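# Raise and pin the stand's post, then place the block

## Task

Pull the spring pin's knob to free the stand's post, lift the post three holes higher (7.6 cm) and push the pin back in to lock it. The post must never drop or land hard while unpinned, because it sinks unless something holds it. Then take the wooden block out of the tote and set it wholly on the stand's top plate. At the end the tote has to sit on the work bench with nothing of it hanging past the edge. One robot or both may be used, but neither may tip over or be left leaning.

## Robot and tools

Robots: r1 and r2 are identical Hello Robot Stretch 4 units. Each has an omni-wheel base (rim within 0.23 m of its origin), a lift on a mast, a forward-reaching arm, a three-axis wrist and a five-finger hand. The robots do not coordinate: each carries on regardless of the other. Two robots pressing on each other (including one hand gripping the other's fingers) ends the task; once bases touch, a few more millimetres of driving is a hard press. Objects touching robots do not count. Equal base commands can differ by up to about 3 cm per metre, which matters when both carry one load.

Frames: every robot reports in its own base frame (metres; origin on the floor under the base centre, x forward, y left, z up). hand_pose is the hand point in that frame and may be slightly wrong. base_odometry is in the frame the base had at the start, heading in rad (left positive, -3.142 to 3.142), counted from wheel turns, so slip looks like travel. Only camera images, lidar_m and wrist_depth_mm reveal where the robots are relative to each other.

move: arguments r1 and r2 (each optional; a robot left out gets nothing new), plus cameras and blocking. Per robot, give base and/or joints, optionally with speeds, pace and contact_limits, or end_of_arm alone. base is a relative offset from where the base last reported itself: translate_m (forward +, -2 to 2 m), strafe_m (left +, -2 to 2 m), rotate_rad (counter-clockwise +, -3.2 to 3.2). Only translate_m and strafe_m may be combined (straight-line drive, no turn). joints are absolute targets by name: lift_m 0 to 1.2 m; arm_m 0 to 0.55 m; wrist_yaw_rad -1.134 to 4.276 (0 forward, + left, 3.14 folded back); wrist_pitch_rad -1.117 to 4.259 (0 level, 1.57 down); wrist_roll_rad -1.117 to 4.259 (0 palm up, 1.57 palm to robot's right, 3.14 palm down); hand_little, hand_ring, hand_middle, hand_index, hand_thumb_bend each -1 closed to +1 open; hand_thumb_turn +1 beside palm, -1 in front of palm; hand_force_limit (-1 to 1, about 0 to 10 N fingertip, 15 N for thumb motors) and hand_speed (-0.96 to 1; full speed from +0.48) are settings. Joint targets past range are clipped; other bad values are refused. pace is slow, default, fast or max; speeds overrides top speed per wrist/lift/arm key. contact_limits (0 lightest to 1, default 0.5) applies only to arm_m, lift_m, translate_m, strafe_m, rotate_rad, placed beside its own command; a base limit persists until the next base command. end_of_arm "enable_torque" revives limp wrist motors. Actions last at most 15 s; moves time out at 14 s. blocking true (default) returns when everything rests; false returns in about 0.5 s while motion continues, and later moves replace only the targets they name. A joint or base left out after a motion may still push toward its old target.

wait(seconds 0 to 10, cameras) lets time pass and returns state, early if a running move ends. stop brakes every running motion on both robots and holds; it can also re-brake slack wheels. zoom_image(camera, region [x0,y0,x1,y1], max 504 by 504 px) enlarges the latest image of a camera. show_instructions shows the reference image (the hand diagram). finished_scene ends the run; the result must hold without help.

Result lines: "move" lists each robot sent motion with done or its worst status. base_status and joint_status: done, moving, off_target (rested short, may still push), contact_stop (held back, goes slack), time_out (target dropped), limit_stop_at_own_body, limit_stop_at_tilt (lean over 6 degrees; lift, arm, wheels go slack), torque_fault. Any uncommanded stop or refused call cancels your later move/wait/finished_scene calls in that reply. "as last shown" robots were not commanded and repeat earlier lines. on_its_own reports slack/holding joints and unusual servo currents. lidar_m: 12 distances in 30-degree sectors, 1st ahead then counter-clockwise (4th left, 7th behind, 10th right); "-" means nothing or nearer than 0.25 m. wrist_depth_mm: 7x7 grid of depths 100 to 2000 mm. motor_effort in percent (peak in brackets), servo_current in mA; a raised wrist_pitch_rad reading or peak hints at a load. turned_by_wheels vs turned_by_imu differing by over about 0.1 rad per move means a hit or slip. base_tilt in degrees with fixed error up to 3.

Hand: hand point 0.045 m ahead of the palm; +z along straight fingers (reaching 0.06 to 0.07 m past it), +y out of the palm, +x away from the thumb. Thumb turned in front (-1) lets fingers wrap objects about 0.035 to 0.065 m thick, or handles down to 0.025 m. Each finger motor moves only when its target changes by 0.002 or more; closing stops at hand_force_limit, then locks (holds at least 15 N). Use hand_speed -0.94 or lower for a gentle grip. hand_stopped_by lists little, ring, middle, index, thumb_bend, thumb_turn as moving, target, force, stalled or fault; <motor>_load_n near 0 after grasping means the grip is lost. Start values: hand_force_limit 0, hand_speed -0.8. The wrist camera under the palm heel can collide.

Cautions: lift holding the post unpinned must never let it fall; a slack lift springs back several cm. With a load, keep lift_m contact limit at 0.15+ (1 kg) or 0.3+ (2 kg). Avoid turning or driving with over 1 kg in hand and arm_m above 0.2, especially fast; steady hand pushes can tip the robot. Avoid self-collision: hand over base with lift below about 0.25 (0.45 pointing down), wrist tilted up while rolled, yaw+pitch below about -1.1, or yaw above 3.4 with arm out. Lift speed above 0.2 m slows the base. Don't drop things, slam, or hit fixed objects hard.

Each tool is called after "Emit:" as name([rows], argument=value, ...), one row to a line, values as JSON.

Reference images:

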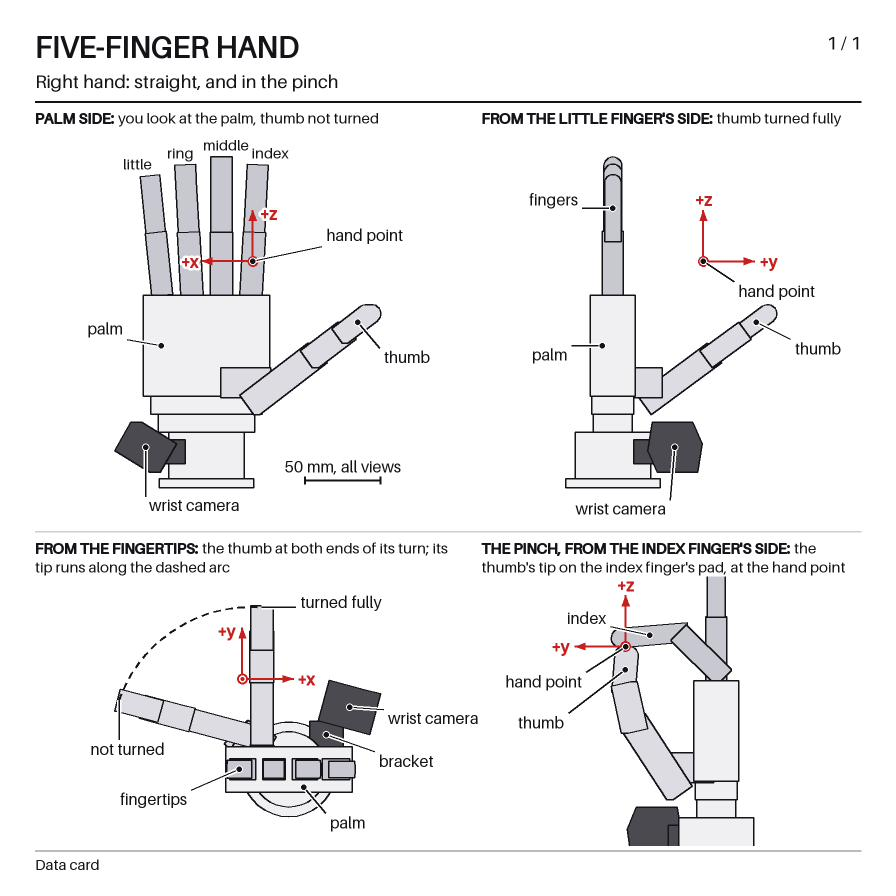

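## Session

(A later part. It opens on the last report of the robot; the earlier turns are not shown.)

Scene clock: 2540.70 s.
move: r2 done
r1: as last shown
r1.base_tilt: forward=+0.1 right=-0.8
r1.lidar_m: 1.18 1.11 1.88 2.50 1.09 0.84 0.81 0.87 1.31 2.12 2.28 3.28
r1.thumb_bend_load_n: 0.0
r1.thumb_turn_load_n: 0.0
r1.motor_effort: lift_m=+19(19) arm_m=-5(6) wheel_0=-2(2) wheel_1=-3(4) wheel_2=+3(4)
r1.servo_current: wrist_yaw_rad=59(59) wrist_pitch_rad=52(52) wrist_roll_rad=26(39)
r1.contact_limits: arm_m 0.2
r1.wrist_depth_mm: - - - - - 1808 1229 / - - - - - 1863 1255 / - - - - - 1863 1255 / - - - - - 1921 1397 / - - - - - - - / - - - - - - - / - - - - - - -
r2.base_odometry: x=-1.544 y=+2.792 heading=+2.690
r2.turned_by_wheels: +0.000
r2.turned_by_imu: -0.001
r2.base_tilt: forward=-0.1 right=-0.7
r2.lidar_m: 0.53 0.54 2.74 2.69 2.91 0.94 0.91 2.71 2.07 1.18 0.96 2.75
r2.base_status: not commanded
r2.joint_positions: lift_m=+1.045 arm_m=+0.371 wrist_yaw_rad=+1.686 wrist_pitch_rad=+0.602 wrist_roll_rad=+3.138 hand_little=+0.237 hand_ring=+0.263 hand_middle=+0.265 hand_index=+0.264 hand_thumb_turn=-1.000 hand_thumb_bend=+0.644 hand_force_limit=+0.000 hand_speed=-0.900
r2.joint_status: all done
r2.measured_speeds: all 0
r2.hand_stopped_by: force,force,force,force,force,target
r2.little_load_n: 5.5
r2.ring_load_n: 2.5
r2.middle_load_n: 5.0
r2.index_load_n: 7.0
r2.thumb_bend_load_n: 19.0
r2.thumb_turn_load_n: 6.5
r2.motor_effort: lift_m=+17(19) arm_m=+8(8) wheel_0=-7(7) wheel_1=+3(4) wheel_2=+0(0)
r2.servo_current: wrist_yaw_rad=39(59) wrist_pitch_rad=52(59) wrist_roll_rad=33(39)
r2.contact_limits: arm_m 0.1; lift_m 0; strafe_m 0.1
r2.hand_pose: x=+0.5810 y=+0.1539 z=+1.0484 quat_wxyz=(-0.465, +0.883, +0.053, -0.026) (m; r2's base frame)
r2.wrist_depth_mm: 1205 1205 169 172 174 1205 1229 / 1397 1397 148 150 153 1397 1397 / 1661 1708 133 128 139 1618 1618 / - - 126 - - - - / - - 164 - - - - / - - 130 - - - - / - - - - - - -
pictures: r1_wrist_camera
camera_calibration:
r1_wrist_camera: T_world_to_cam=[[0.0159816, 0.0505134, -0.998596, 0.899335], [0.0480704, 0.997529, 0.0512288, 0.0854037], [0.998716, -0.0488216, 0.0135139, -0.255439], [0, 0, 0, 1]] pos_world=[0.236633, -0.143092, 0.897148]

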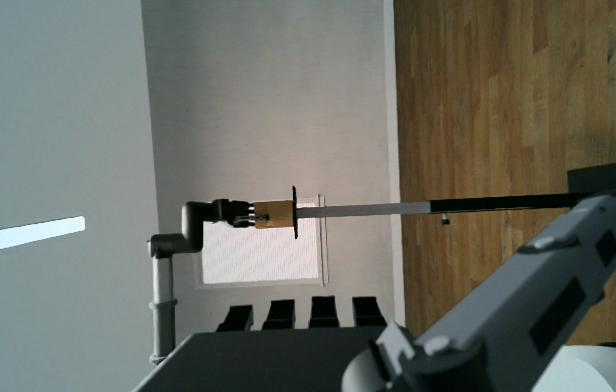

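Emit:
move(r2={"joints": {"lift_m": 1.0440}, "contact_limits": {"lift_m": 0.0}, "speeds": {"lift_m": 0.02}})

Emit:
move(r2={"joints": {"hand_thumb_bend": 0.68, "hand_speed": -0.93}}, cameras=["r1_wrist_camera", "r2_head_camera"])

Emit:
zoom_image(camera="r1_wrist_camera", region=[240, 170, 320, 250])

Scene clock: 2549.13 s.
move: r2 done
r1: as last shown
r1.base_tilt: forward=+0.0 right=-0.8
r1.lidar_m: 1.20 1.11 1.89 2.52 1.09 0.82 0.81 0.87 1.30 2.13 2.25 3.28
r1.motor_effort: lift_m=+19(19) arm_m=-6(6) wheel_0=-2(2) wheel_1=-3(4) wheel_2=+3(4)
r1.servo_current: wrist_yaw_rad=52(59) wrist_pitch_rad=33(46) wrist_roll_rad=33(39)
r1.contact_limits: arm_m 0.2
r1.wrist_depth_mm: - - - - - 1863 1255 / - - - - - 1863 1205 / - - - - - 1863 1255 / - - - - - 1921 1397 / - - - - - - - / - - - - - - - / - - - - - - -
r2.base_odometry: x=-1.544 y=+2.792 heading=+2.690
r2.turned_by_wheels: +0.000
r2.turned_by_imu: -0.001
r2.base_tilt: forward=-0.1 right=-0.7
r2.lidar_m: 0.53 0.55 2.76 2.69 2.91 0.94 0.90 2.69 2.05 1.22 0.95 2.77
r2.base_status: not commanded
r2.joint_positions: lift_m=+1.044 arm_m=+0.371 wrist_yaw_rad=+1.686 wrist_pitch_rad=+0.602 wrist_roll_rad=+3.138 hand_little=+0.237 hand_ring=+0.263 hand_middle=+0.265 hand_index=+0.264 hand_thumb_turn=-1.000 hand_thumb_bend=+0.644 hand_force_limit=+0.000 hand_speed=-0.900
r2.joint_status: all done
r2.measured_speeds: all 0
r2.hand_stopped_by: force,force,force,force,force,target
r2.little_load_n: 6.0
r2.ring_load_n: 2.0
r2.middle_load_n: 5.0
r2.index_load_n: 7.0
r2.thumb_bend_load_n: 19.0
r2.thumb_turn_load_n: 6.5
r2.motor_effort: lift_m=+17(18) arm_m=+8(8) wheel_0=-7(7) wheel_1=+3(4) wheel_2=+0(0)
r2.servo_current: wrist_yaw_rad=39(65) wrist_pitch_rad=59(65) wrist_roll_rad=33(46)
r2.contact_limits: arm_m 0.1; lift_m 0; strafe_m 0.1
r2.hand_pose: x=+0.5810 y=+0.1539 z=+1.0472 quat_wxyz=(-0.465, +0.883, +0.053, -0.026) (m; r2's base frame)
r2.wrist_depth_mm: 1229 1229 169 172 174 1205 1205 / 1430 1397 148 150 153 1397 1397 / 1661 1661 133 128 139 1618 1618 / - - 126 - - - - / - - 163 - - - - / - - 130 - - - - / - - - - - - -
pictures: none

Scene clock: 2550.00 s.
move: r2 done
r1.base_odometry: x=+0.989 y=-1.190 heading=+0.794
r1.turned_by_wheels: +0.000
r1.turned_by_imu: +0.000
r1.base_tilt: forward=+0.1 right=-0.9
r1.lidar_m: 1.19 1.12 1.88 2.49 1.09 0.83 0.81 0.87 1.29 2.12 2.27 3.27
r1.base_status: not commanded
r1.joint_positions: lift_m=+0.726 arm_m=+0.003 wrist_yaw_rad=+0.002 wrist_pitch_rad=+0.005 wrist_roll_rad=+1.568 hand_little=+1.000 hand_ring=+1.000 hand_middle=+1.000 hand_index=+1.000 hand_thumb_turn=+0.855 hand_thumb_bend=+1.000 hand_force_limit=+0.300 hand_speed=+0.300
r1.joint_status: not commanded
r1.measured_speeds: all 0
r1.hand_stopped_by: target,target,target,target,target,stalled
r1.little_load_n: 0.0
r1.ring_load_n: 0.0
r1.middle_load_n: 0.0
r1.index_load_n: 0.0
r1.thumb_bend_load_n: 0.0
r1.thumb_turn_load_n: 0.0
r1.motor_effort: lift_m=+19(19) arm_m=-6(6) wheel_0=-2(2) wheel_1=-3(4) wheel_2=+4(4)
r1.servo_current: wrist_yaw_rad=52(59) wrist_pitch_rad=46(52) wrist_roll_rad=33(39)
r1.contact_limits: arm_m 0.2
r1.hand_pose: x=+0.3950 y=-0.1473 z=+0.8720 quat_wxyz=(+0.000, +0.709, +0.001, +0.705) (m; r1's base frame)
r1.wrist_depth_mm: - - - - - 1808 1229 / - - - - - 1863 1255 / - - - - - 1863 1281 / - - - - - 1808 1366 / - - - - - - - / - - - - - - - / - - - - - - -
r2.base_odometry: x=-1.544 y=+2.792 heading=+2.690
r2.turned_by_wheels: +0.000
r2.turned_by_imu: +0.000
r2.base_tilt: forward=-0.1 right=-0.6
r2.lidar_m: 0.53 0.56 2.77 2.69 2.89 0.94 0.91 2.70 2.08 1.19 0.97 2.75
r2.base_status: not commanded
r2.joint_positions: lift_m=+1.044 arm_m=+0.371 wrist_yaw_rad=+1.686 wrist_pitch_rad=+0.602 wrist_roll_rad=+3.138 hand_little=+0.236 hand_ring=+0.263 hand_middle=+0.265 hand_index=+0.263 hand_thumb_turn=-1.000 hand_thumb_bend=+0.681 hand_force_limit=+0.000 hand_speed=-0.930
r2.joint_status: all done
r2.measured_speeds: all 0
r2.hand_stopped_by: force,force,force,force,target,target
r2.little_load_n: 1.0
r2.ring_load_n: 0.0
r2.middle_load_n: 0.5
r2.index_load_n: 2.0
r2.thumb_bend_load_n: 3.5
r2.thumb_turn_load_n: 0.0
r2.motor_effort: lift_m=+17(18) arm_m=+8(8) wheel_0=-7(7) wheel_1=+3(3) wheel_2=+0(1)
r2.servo_current: wrist_yaw_rad=33(59) wrist_pitch_rad=52(59) wrist_roll_rad=46(52)
r2.contact_limits: arm_m 0.1; lift_m 0; strafe_m 0.1
r2.hand_pose: x=+0.5810 y=+0.1539 z=+1.0472 quat_wxyz=(-0.465, +0.883, +0.053, -0.026) (m; r2's base frame)
r2.wrist_depth_mm: 1229 1229 168 171 174 1205 1205 / 1397 1397 147 149 152 1397 1397 / 1708 1708 132 130 136 1618 1618 / - - 132 - - - - / - - 167 - - - - / - - 130 - - - - / - - - - - - -
pictures: r1_wrist_camera, r2_head_camera
camera_calibration:
r1_wrist_camera: T_world_to_cam=[[0.0159816, 0.0505134, -0.998596, 0.899335], [0.0480704, 0.997529, 0.0512288, 0.0854037], [0.998716, -0.0488216, 0.0135139, -0.255439], [0, 0, 0, 1]] pos_world=[0.236633, -0.143092, 0.897148]

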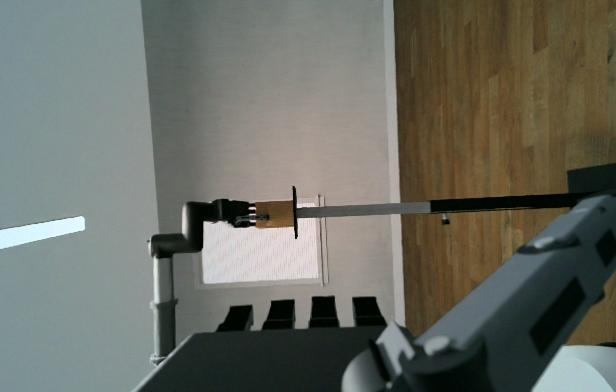

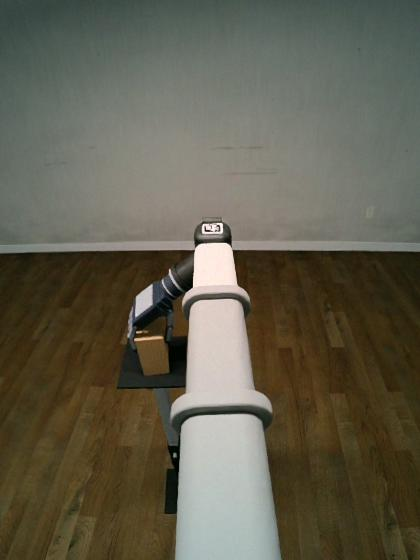

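Scaled by 6.300.

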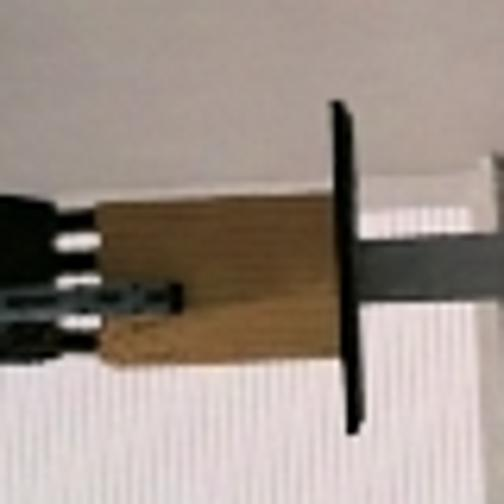

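Emit:
move(r2={"joints": {"hand_thumb_bend": 1.0, "hand_speed": -0.85}})

Emit:
move(r2={"joints": {"hand_index": 0.6, "hand_middle": 0.6, "hand_ring": 0.6, "hand_little": 0.6, "hand_speed": -0.8}}, cameras=["r1_wrist_camera", "r2_head_camera", "r2_wrist_camera"])

Emit:
zoom_image(camera="r2_head_camera", region=[60, 240, 220, 420])

Scene clock: 2561.67 s.
move: r2 done
r1: as last shown
r1.turned_by_imu: +0.002
r1.base_tilt: forward=+0.1 right=-0.8
r1.lidar_m: 1.19 1.12 1.88 2.52 1.09 0.83 0.80 0.87 1.31 2.12 2.27 3.27
r1.motor_effort: lift_m=+19(19) arm_m=-6(6) wheel_0=-2(2) wheel_1=-3(4) wheel_2=+3(4)
r1.servo_current: wrist_yaw_rad=46(59) wrist_pitch_rad=46(59) wrist_roll_rad=33(46)
r1.contact_limits: arm_m 0.2
r1.wrist_depth_mm: - - - - - 1808 1229 / - - - - - 1808 1255 / - - - - - 1863 1255 / - - - - - 1921 1397 / - - - - - - - / - - - - - - - / - - - - - - -
r2.base_odometry: x=-1.544 y=+2.792 heading=+2.690
r2.turned_by_wheels: +0.000
r2.turned_by_imu: -0.001
r2.base_tilt: forward=-0.1 right=-0.7
r2.lidar_m: 0.53 0.54 2.75 2.68 2.91 0.91 0.92 2.69 2.07 1.19 0.98 2.75
r2.base_status: not commanded
r2.joint_positions: lift_m=+1.044 arm_m=+0.371 wrist_yaw_rad=+1.686 wrist_pitch_rad=+0.602 wrist_roll_rad=+3.138 hand_little=+0.236 hand_ring=+0.263 hand_middle=+0.265 hand_index=+0.263 hand_thumb_turn=-1.000 hand_thumb_bend=+1.000 hand_force_limit=+0.000 hand_speed=-0.850
r2.joint_status: all done
r2.measured_speeds: all 0
r2.hand_stopped_by: force,force,force,force,target,target
r2.little_load_n: 0.0
r2.ring_load_n: 0.0
r2.middle_load_n: 0.0
r2.index_load_n: 0.0
r2.thumb_bend_load_n: 0.0
r2.thumb_turn_load_n: 0.0
r2.motor_effort: lift_m=+17(18) arm_m=+8(8) wheel_0=-7(7) wheel_1=+3(4) wheel_2=+0(0)
r2.servo_current: wrist_yaw_rad=46(52) wrist_pitch_rad=52(65) wrist_roll_rad=39(65)
r2.contact_limits: arm_m 0.1; lift_m 0; strafe_m 0.1
r2.hand_pose: x=+0.5810 y=+0.1539 z=+1.0472 quat_wxyz=(-0.465, +0.883, +0.053, -0.026) (m; r2's base frame)
r2.wrist_depth_mm: 1229 1229 168 175 - 1205 1205 / 1397 1430 147 142 - 1397 1366 / 1708 1661 132 133 135 1618 1661 / - - 133 132 - - - / - - 166 - - - - / - - 130 - - - - / - - - - - - -
pictures: none

Scene clock: 2562.80 s.
move: r2 done
r1: as last shown
r1.turned_by_imu: +0.000
r1.base_tilt: forward=+0.1 right=-0.9
r1.lidar_m: 1.19 1.10 1.88 2.52 1.08 0.83 0.81 0.88 1.29 2.12 2.26 3.29
r1.servo_current: wrist_yaw_rad=46(59) wrist_pitch_rad=33(46) wrist_roll_rad=26(39)
r1.contact_limits: arm_m 0.2
r1.wrist_depth_mm: - - - - - 1808 1229 / - - - - - 1756 1255 / - - - - - 1863 1255 / - - - - - 1921 1397 / - - - - - - - / - - - - - - - / - - - - - - -
r2.base_odometry: x=-1.544 y=+2.792 heading=+2.690
r2.turned_by_wheels: +0.000
r2.turned_by_imu: +0.000
r2.base_tilt: forward=-0.1 right=-0.6
r2.lidar_m: 0.52 0.54 2.74 2.68 2.92 0.94 0.91 2.68 2.08 1.17 0.97 2.74
r2.base_status: not commanded
r2.joint_positions: lift_m=+1.044 arm_m=+0.371 wrist_yaw_rad=+1.686 wrist_pitch_rad=+0.602 wrist_roll_rad=+3.138 hand_little=+0.600 hand_ring=+0.600 hand_middle=+0.600 hand_index=+0.600 hand_thumb_turn=-1.000 hand_thumb_bend=+1.000 hand_force_limit=+0.000 hand_speed=-0.800
r2.joint_status: all done
r2.measured_speeds: all 0
r2.hand_stopped_by: target,target,target,target,target,target
r2.little_load_n: 0.0
r2.ring_load_n: 0.0
r2.middle_load_n: 0.0
r2.index_load_n: 0.0
r2.thumb_bend_load_n: 0.0
r2.thumb_turn_load_n: 0.0
r2.motor_effort: lift_m=+17(18) arm_m=+8(8) wheel_0=-7(7) wheel_1=+3(4) wheel_2=+0(1)
r2.servo_current: wrist_yaw_rad=39(59) wrist_pitch_rad=52(59) wrist_roll_rad=39(46)
r2.contact_limits: arm_m 0.1; lift_m 0; strafe_m 0.1
r2.hand_pose: x=+0.5810 y=+0.1539 z=+1.0472 quat_wxyz=(-0.465, +0.883, +0.053, -0.026) (m; r2's base frame)
r2.wrist_depth_mm: 1229 1229 167 175 - 1229 1205 / 1430 1397 147 142 - 1366 1397 / 1708 1661 132 133 135 1618 1618 / - - 133 132 - - - / - - 168 - - - - / - - 131 - - - - / - - - - - - -
pictures: r1_wrist_camera, r2_head_camera, r2_wrist_camera
camera_calibration:
r1_wrist_camera: T_world_to_cam=[[0.0159816, 0.0505134, -0.998596, 0.899335], [0.0480704, 0.997529, 0.0512288, 0.0854037], [0.998716, -0.0488216, 0.0135139, -0.255439], [0, 0, 0, 1]] pos_world=[0.236633, -0.143092, 0.897148]
r2_wrist_camera: T_world_to_cam=[[-0.987187, -0.159494, 0.00490103, 0.608385], [-0.0802598, 0.522846, 0.84864, -0.93373], [-0.137915, 0.837373, -0.528947, 0.664752], [0, 0, 0, 1]] pos_world=[0.617328, 0.0285845, 1.14104]

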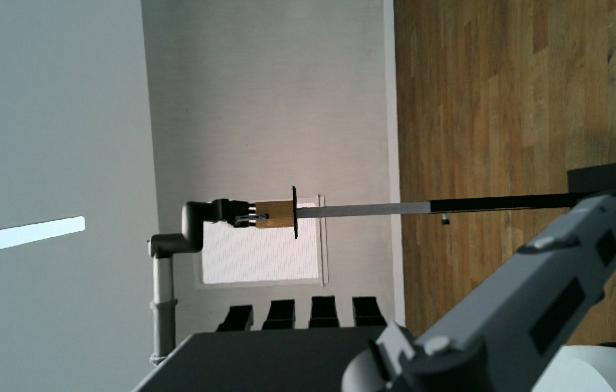

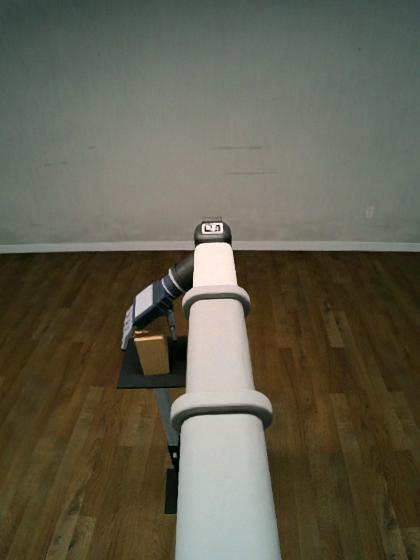

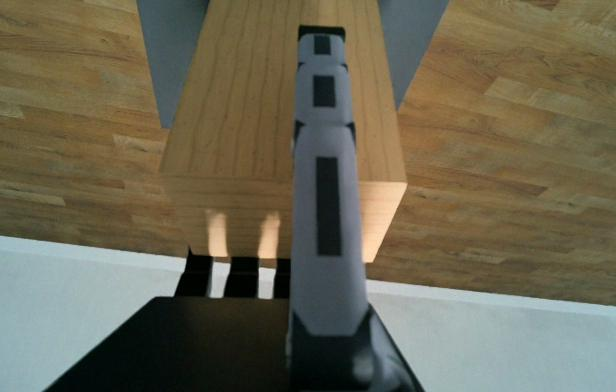

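Scaled by 2.800 from the camera's 420x560 image, which has a finer 1200x1600 frame.

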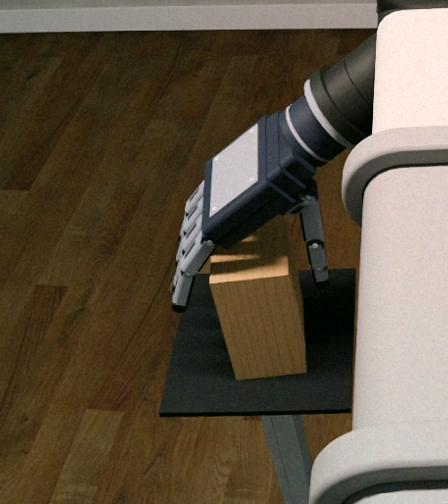

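Emit:
move(r2={"joints": {"lift_m": 1.18}, "speeds": {"lift_m": 0.06}})

Emit:
move(r2={"joints": {"arm_m": 0.05}, "pace": "slow"}, cameras=["r1_wrist_camera", "r2_head_camera", "r1_head_camera"])

Emit:
zoom_image(camera="r2_head_camera", region=[60, 240, 220, 420])

Emit:
zoom_image(camera="r1_wrist_camera", region=[220, 150, 480, 270])

Scene clock: 2572.33 s.
move: r2 done
r1: as last shown
r1.turned_by_imu: +0.002
r1.lidar_m: 1.18 1.11 1.87 2.50 1.10 0.83 0.80 0.85 1.30 2.13 2.26 3.28
r1.thumb_turn_load_n: 0.5
r1.motor_effort: lift_m=+19(19) arm_m=-6(6) wheel_0=-2(2) wheel_1=-4(4) wheel_2=+3(4)
r1.servo_current: wrist_yaw_rad=52(59) wrist_pitch_rad=33(59) wrist_roll_rad=20(39)
r1.contact_limits: arm_m 0.2
r1.wrist_depth_mm: - - - - - 1808 1205 / - - - - - 1863 1255 / - - - - - 1863 1255 / - - - - - 1863 1397 / - - - - - - - / - - - - - - - / - - - - - - -
r2.base_odometry: x=-1.544 y=+2.792 heading=+2.690
r2.turned_by_wheels: +0.000
r2.turned_by_imu: -0.002
r2.base_tilt: forward=-0.1 right=-0.7
r2.lidar_m: 0.54 0.56 2.78 2.69 2.91 0.94 0.91 2.68 2.08 1.18 0.98 2.75
r2.base_status: not commanded
r2.joint_positions: lift_m=+1.180 arm_m=+0.371 wrist_yaw_rad=+1.686 wrist_pitch_rad=+0.602 wrist_roll_rad=+3.138 hand_little=+0.600 hand_ring=+0.600 hand_middle=+0.600 hand_index=+0.600 hand_thumb_turn=-1.000 hand_thumb_bend=+1.000 hand_force_limit=+0.000 hand_speed=-0.800
r2.joint_status: all done
r2.measured_speeds: all 0
r2.hand_stopped_by: target,target,target,target,target,target
r2.little_load_n: 0.0
r2.ring_load_n: 0.0
r2.middle_load_n: 0.0
r2.index_load_n: 0.0
r2.thumb_bend_load_n: 0.0
r2.thumb_turn_load_n: 0.0
r2.motor_effort: lift_m=+21(28) arm_m=+8(8) wheel_0=-7(7) wheel_1=+3(4) wheel_2=+0(1)
r2.servo_current: wrist_yaw_rad=33(52) wrist_pitch_rad=52(59) wrist_roll_rad=39(52)
r2.contact_limits: arm_m 0.1; strafe_m 0.1
r2.hand_pose: x=+0.5810 y=+0.1539 z=+1.1829 quat_wxyz=(-0.465, +0.883, +0.053, -0.026) (m; r2's base frame)
r2.wrist_depth_mm: 1397 1366 1308 220 1336 1366 1336 / 1576 1576 1576 246 1537 1576 1537 / 1863 1863 1863 1808 - 1808 1808 / - - - - - - - / - - 198 - - - - / - - 131 - - - - / - - - - - - -
pictures: none

Scene clock: 2576.83 s.
move: r2 done
r1: as last shown
r1.lidar_m: 1.18 1.12 1.89 2.51 1.10 0.83 0.80 0.86 1.29 2.12 2.27 3.27
r1.thumb_turn_load_n: 0.0
r1.motor_effort: lift_m=+19(19) arm_m=-6(6) wheel_0=-2(2) wheel_1=-3(4) wheel_2=+4(4)
r1.servo_current: wrist_yaw_rad=65(65) wrist_pitch_rad=39(59) wrist_roll_rad=26(39)
r1.contact_limits: arm_m 0.2
r1.wrist_depth_mm: - - - - - 1808 1205 / - - - - - 1863 1281 / - - - - - 1863 1255 / - - - - - 1863 1366 / - - - - - - - / - - - - - - - / - 1008 - - - - -
r2.base_odometry: x=-1.544 y=+2.792 heading=+2.690
r2.turned_by_wheels: +0.000
r2.turned_by_imu: -0.001
r2.base_tilt: forward=-0.1 right=-0.7
r2.lidar_m: 0.53 0.56 2.74 2.66 2.91 0.91 0.90 2.68 2.09 1.19 0.98 2.76
r2.base_status: not commanded
r2.joint_positions: lift_m=+1.180 arm_m=+0.050 wrist_yaw_rad=+1.686 wrist_pitch_rad=+0.602 wrist_roll_rad=+3.138 hand_little=+0.600 hand_ring=+0.600 hand_middle=+0.600 hand_index=+0.600 hand_thumb_turn=-1.000 hand_thumb_bend=+1.000 hand_force_limit=+0.000 hand_speed=-0.800
r2.joint_status: all done
r2.measured_speeds: all 0
r2.hand_stopped_by: target,target,target,target,target,target
r2.little_load_n: 0.0
r2.ring_load_n: 0.0
r2.middle_load_n: 0.0
r2.index_load_n: 0.0
r2.thumb_bend_load_n: 0.0
r2.thumb_turn_load_n: 0.0
r2.motor_effort: lift_m=+21(22) arm_m=-8(15) wheel_0=-7(7) wheel_1=+3(3) wheel_2=+0(1)
r2.servo_current: wrist_yaw_rad=52(59) wrist_pitch_rad=59(72) wrist_roll_rad=39(52)
r2.contact_limits: strafe_m 0.1
r2.hand_pose: x=+0.2606 y=+0.1539 z=+1.1829 quat_wxyz=(-0.465, +0.883, +0.053, -0.026) (m; r2's base frame)
r2.wrist_depth_mm: 1366 1397 1366 1336 1336 1366 1336 / 1576 1576 1576 1499 1576 1537 1576 / 1863 1863 1863 1863 - 1808 1863 / - - - - - - - / - - 198 - - - - / - - 131 - - - - / - - - - - - -
pictures: r1_head_camera, r1_wrist_camera, r2_head_camera
camera_calibration:
r1_wrist_camera: T_world_to_cam=[[0.0159816, 0.0505134, -0.998596, 0.899335], [0.0480704, 0.997529, 0.0512288, 0.0854037], [0.998716, -0.0488216, 0.0135139, -0.255439], [0, 0, 0, 1]] pos_world=[0.236633, -0.143092, 0.897148]

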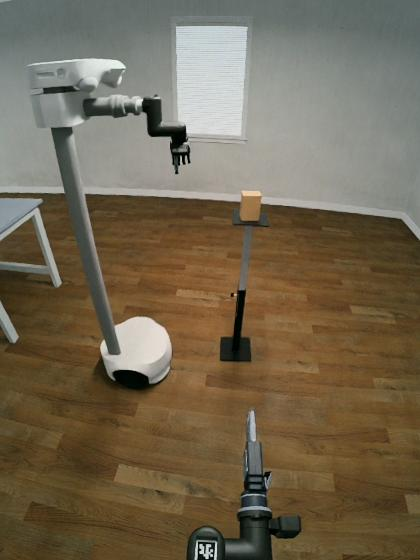

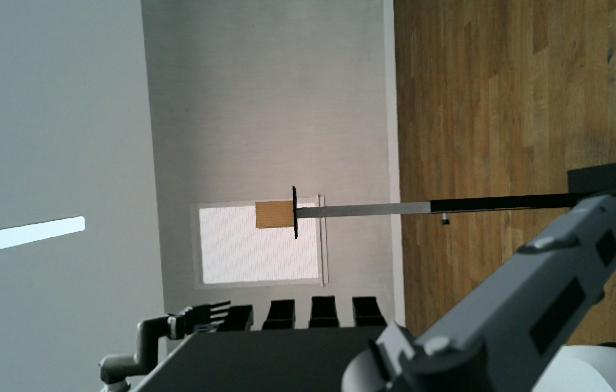

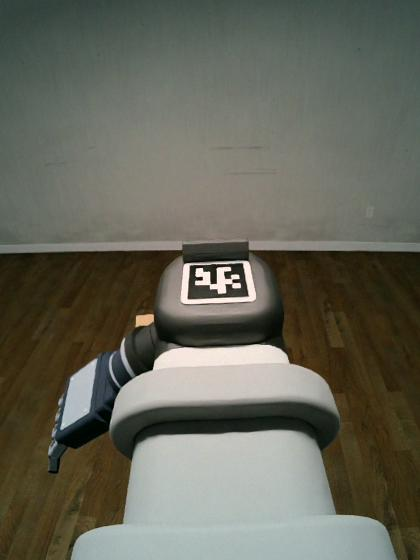

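Scaled by 2.800 from the camera's 420x560 image, which has a finer 1200x1600 frame.

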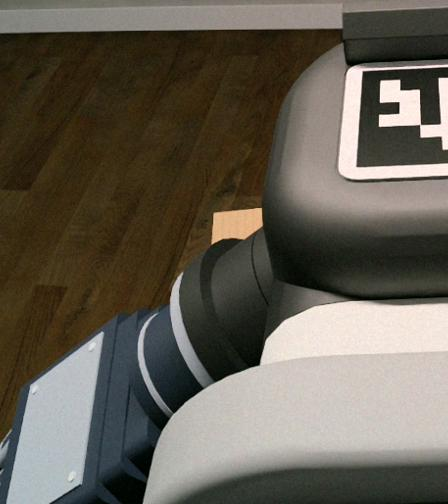

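Scaled by 1.938.

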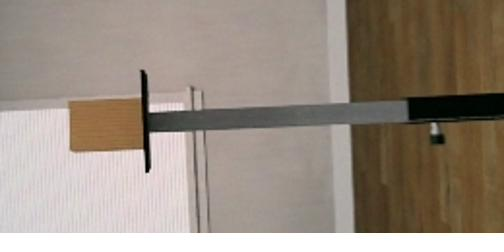

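Emit:
move(r2={"base": {"translate_m": -0.4}, "pace": "slow"}, cameras=["r1_head_camera", "r2_head_left_camera", "r2_head_camera"])

Emit:
zoom_image(camera="r2_head_camera", region=[60, 180, 260, 380])

Emit:
zoom_image(camera="r2_head_left_camera", region=[0, 250, 420, 650])

Scene clock: 2589.00 s.
move: r2 done
r1: as last shown
r1.turned_by_imu: +0.003
r1.base_tilt: forward=+0.1 right=-0.8
r1.lidar_m: 1.32 1.31 1.89 2.50 1.09 0.80 0.80 0.87 1.29 2.12 2.25 3.27
r1.motor_effort: lift_m=+18(19) arm_m=-6(7) wheel_0=-2(2) wheel_1=-3(4) wheel_2=+4(4)
r1.servo_current: wrist_yaw_rad=26(65) wrist_pitch_rad=46(65) wrist_roll_rad=33(39)
r1.contact_limits: arm_m 0.2
r1.wrist_depth_mm: - - - - - 1808 1205 / - - - - - 1808 1229 / - - - - - 1863 1229 / - - - - - 1921 1430 / - - - - - - - / - - - - - - - / - - - - - - -
r2.base_odometry: x=-1.185 y=+2.618 heading=+2.689
r2.turned_by_wheels: -0.001
r2.turned_by_imu: -0.003
r2.base_tilt: forward=-0.1 right=-0.7
r2.lidar_m: 0.94 3.30 2.79 2.72 0.68 0.53 0.51 2.67 2.06 2.00 1.30 1.25
r2.base_status: done
r2.joint_positions: lift_m=+1.180 arm_m=+0.050 wrist_yaw_rad=+1.686 wrist_pitch_rad=+0.602 wrist_roll_rad=+3.138 hand_little=+0.600 hand_ring=+0.600 hand_middle=+0.600 hand_index=+0.600 hand_thumb_turn=-1.000 hand_thumb_bend=+1.000 hand_force_limit=+0.000 hand_speed=-0.800
r2.joint_status: not commanded
r2.measured_speeds: all 0
r2.hand_stopped_by: target,target,target,target,target,target
r2.little_load_n: 0.0
r2.ring_load_n: 0.0
r2.middle_load_n: 0.0
r2.index_load_n: 0.0
r2.thumb_bend_load_n: 0.0
r2.thumb_turn_load_n: 0.0
r2.motor_effort: lift_m=+21(22) arm_m=-8(9) wheel_0=-6(11) wheel_1=-5(8) wheel_2=+5(14)
r2.servo_current: wrist_yaw_rad=33(59) wrist_pitch_rad=52(65) wrist_roll_rad=33(52)
r2.hand_pose: x=+0.2606 y=+0.1539 z=+1.1829 quat_wxyz=(-0.465, +0.883, +0.053, -0.026) (m; r2's base frame)
r2.wrist_depth_mm: 1366 1366 1366 1336 1308 1366 1336 / 1576 1576 1576 1499 1576 1537 1499 / 1863 1863 1863 1808 - 1808 1863 / - - - - - - 991 / - - 198 - - - - / - - 131 - - - - / - - - - - - -
pictures: r1_head_camera, r2_head_camera, r2_head_left_camera

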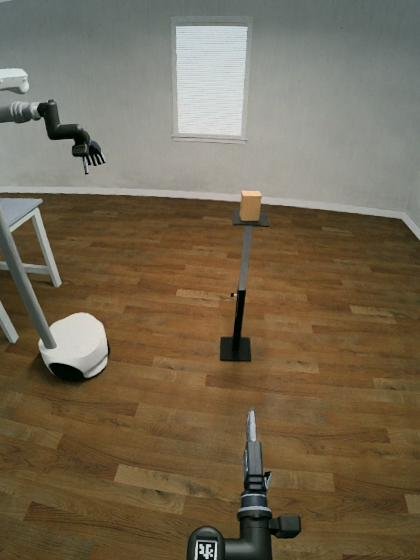

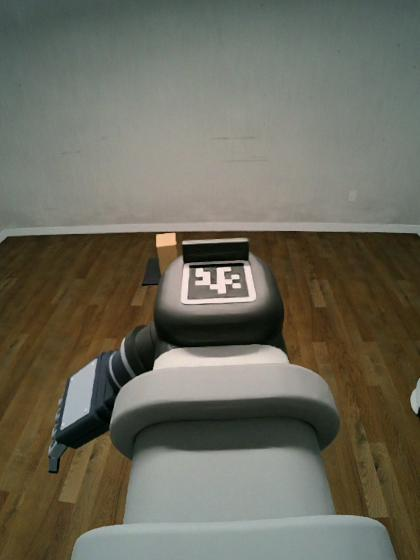

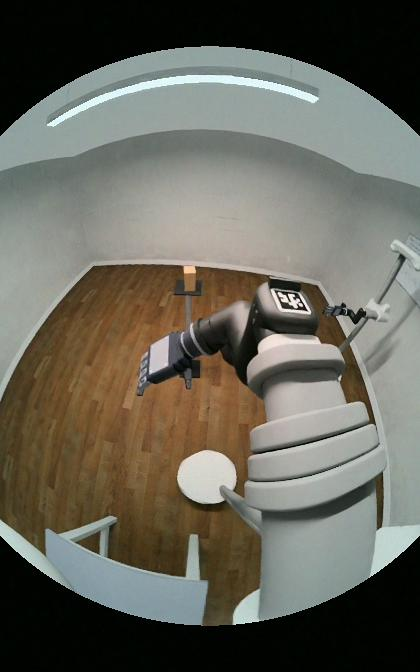

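Scaled by 2.520 from the camera's 420x560 image, which has a finer 1200x1600 frame.

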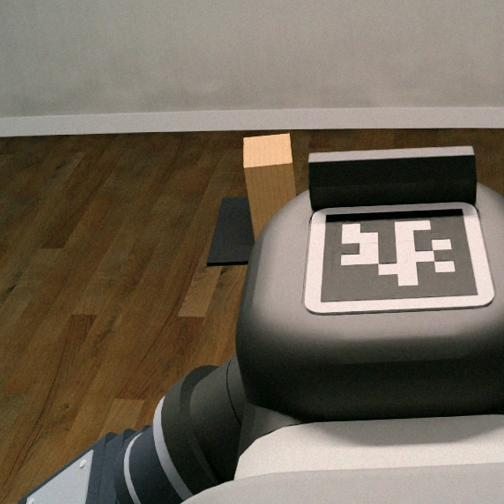

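Scaled by 1.200 from the camera's 420x672 image, which has a finer 600x960 frame.

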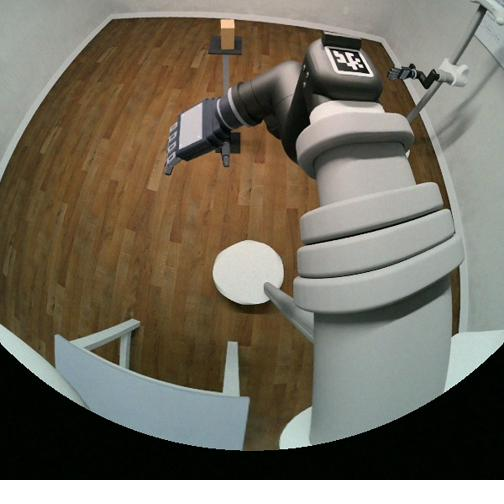

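Emit:
finished_scene()

The scene is finished: the task was done.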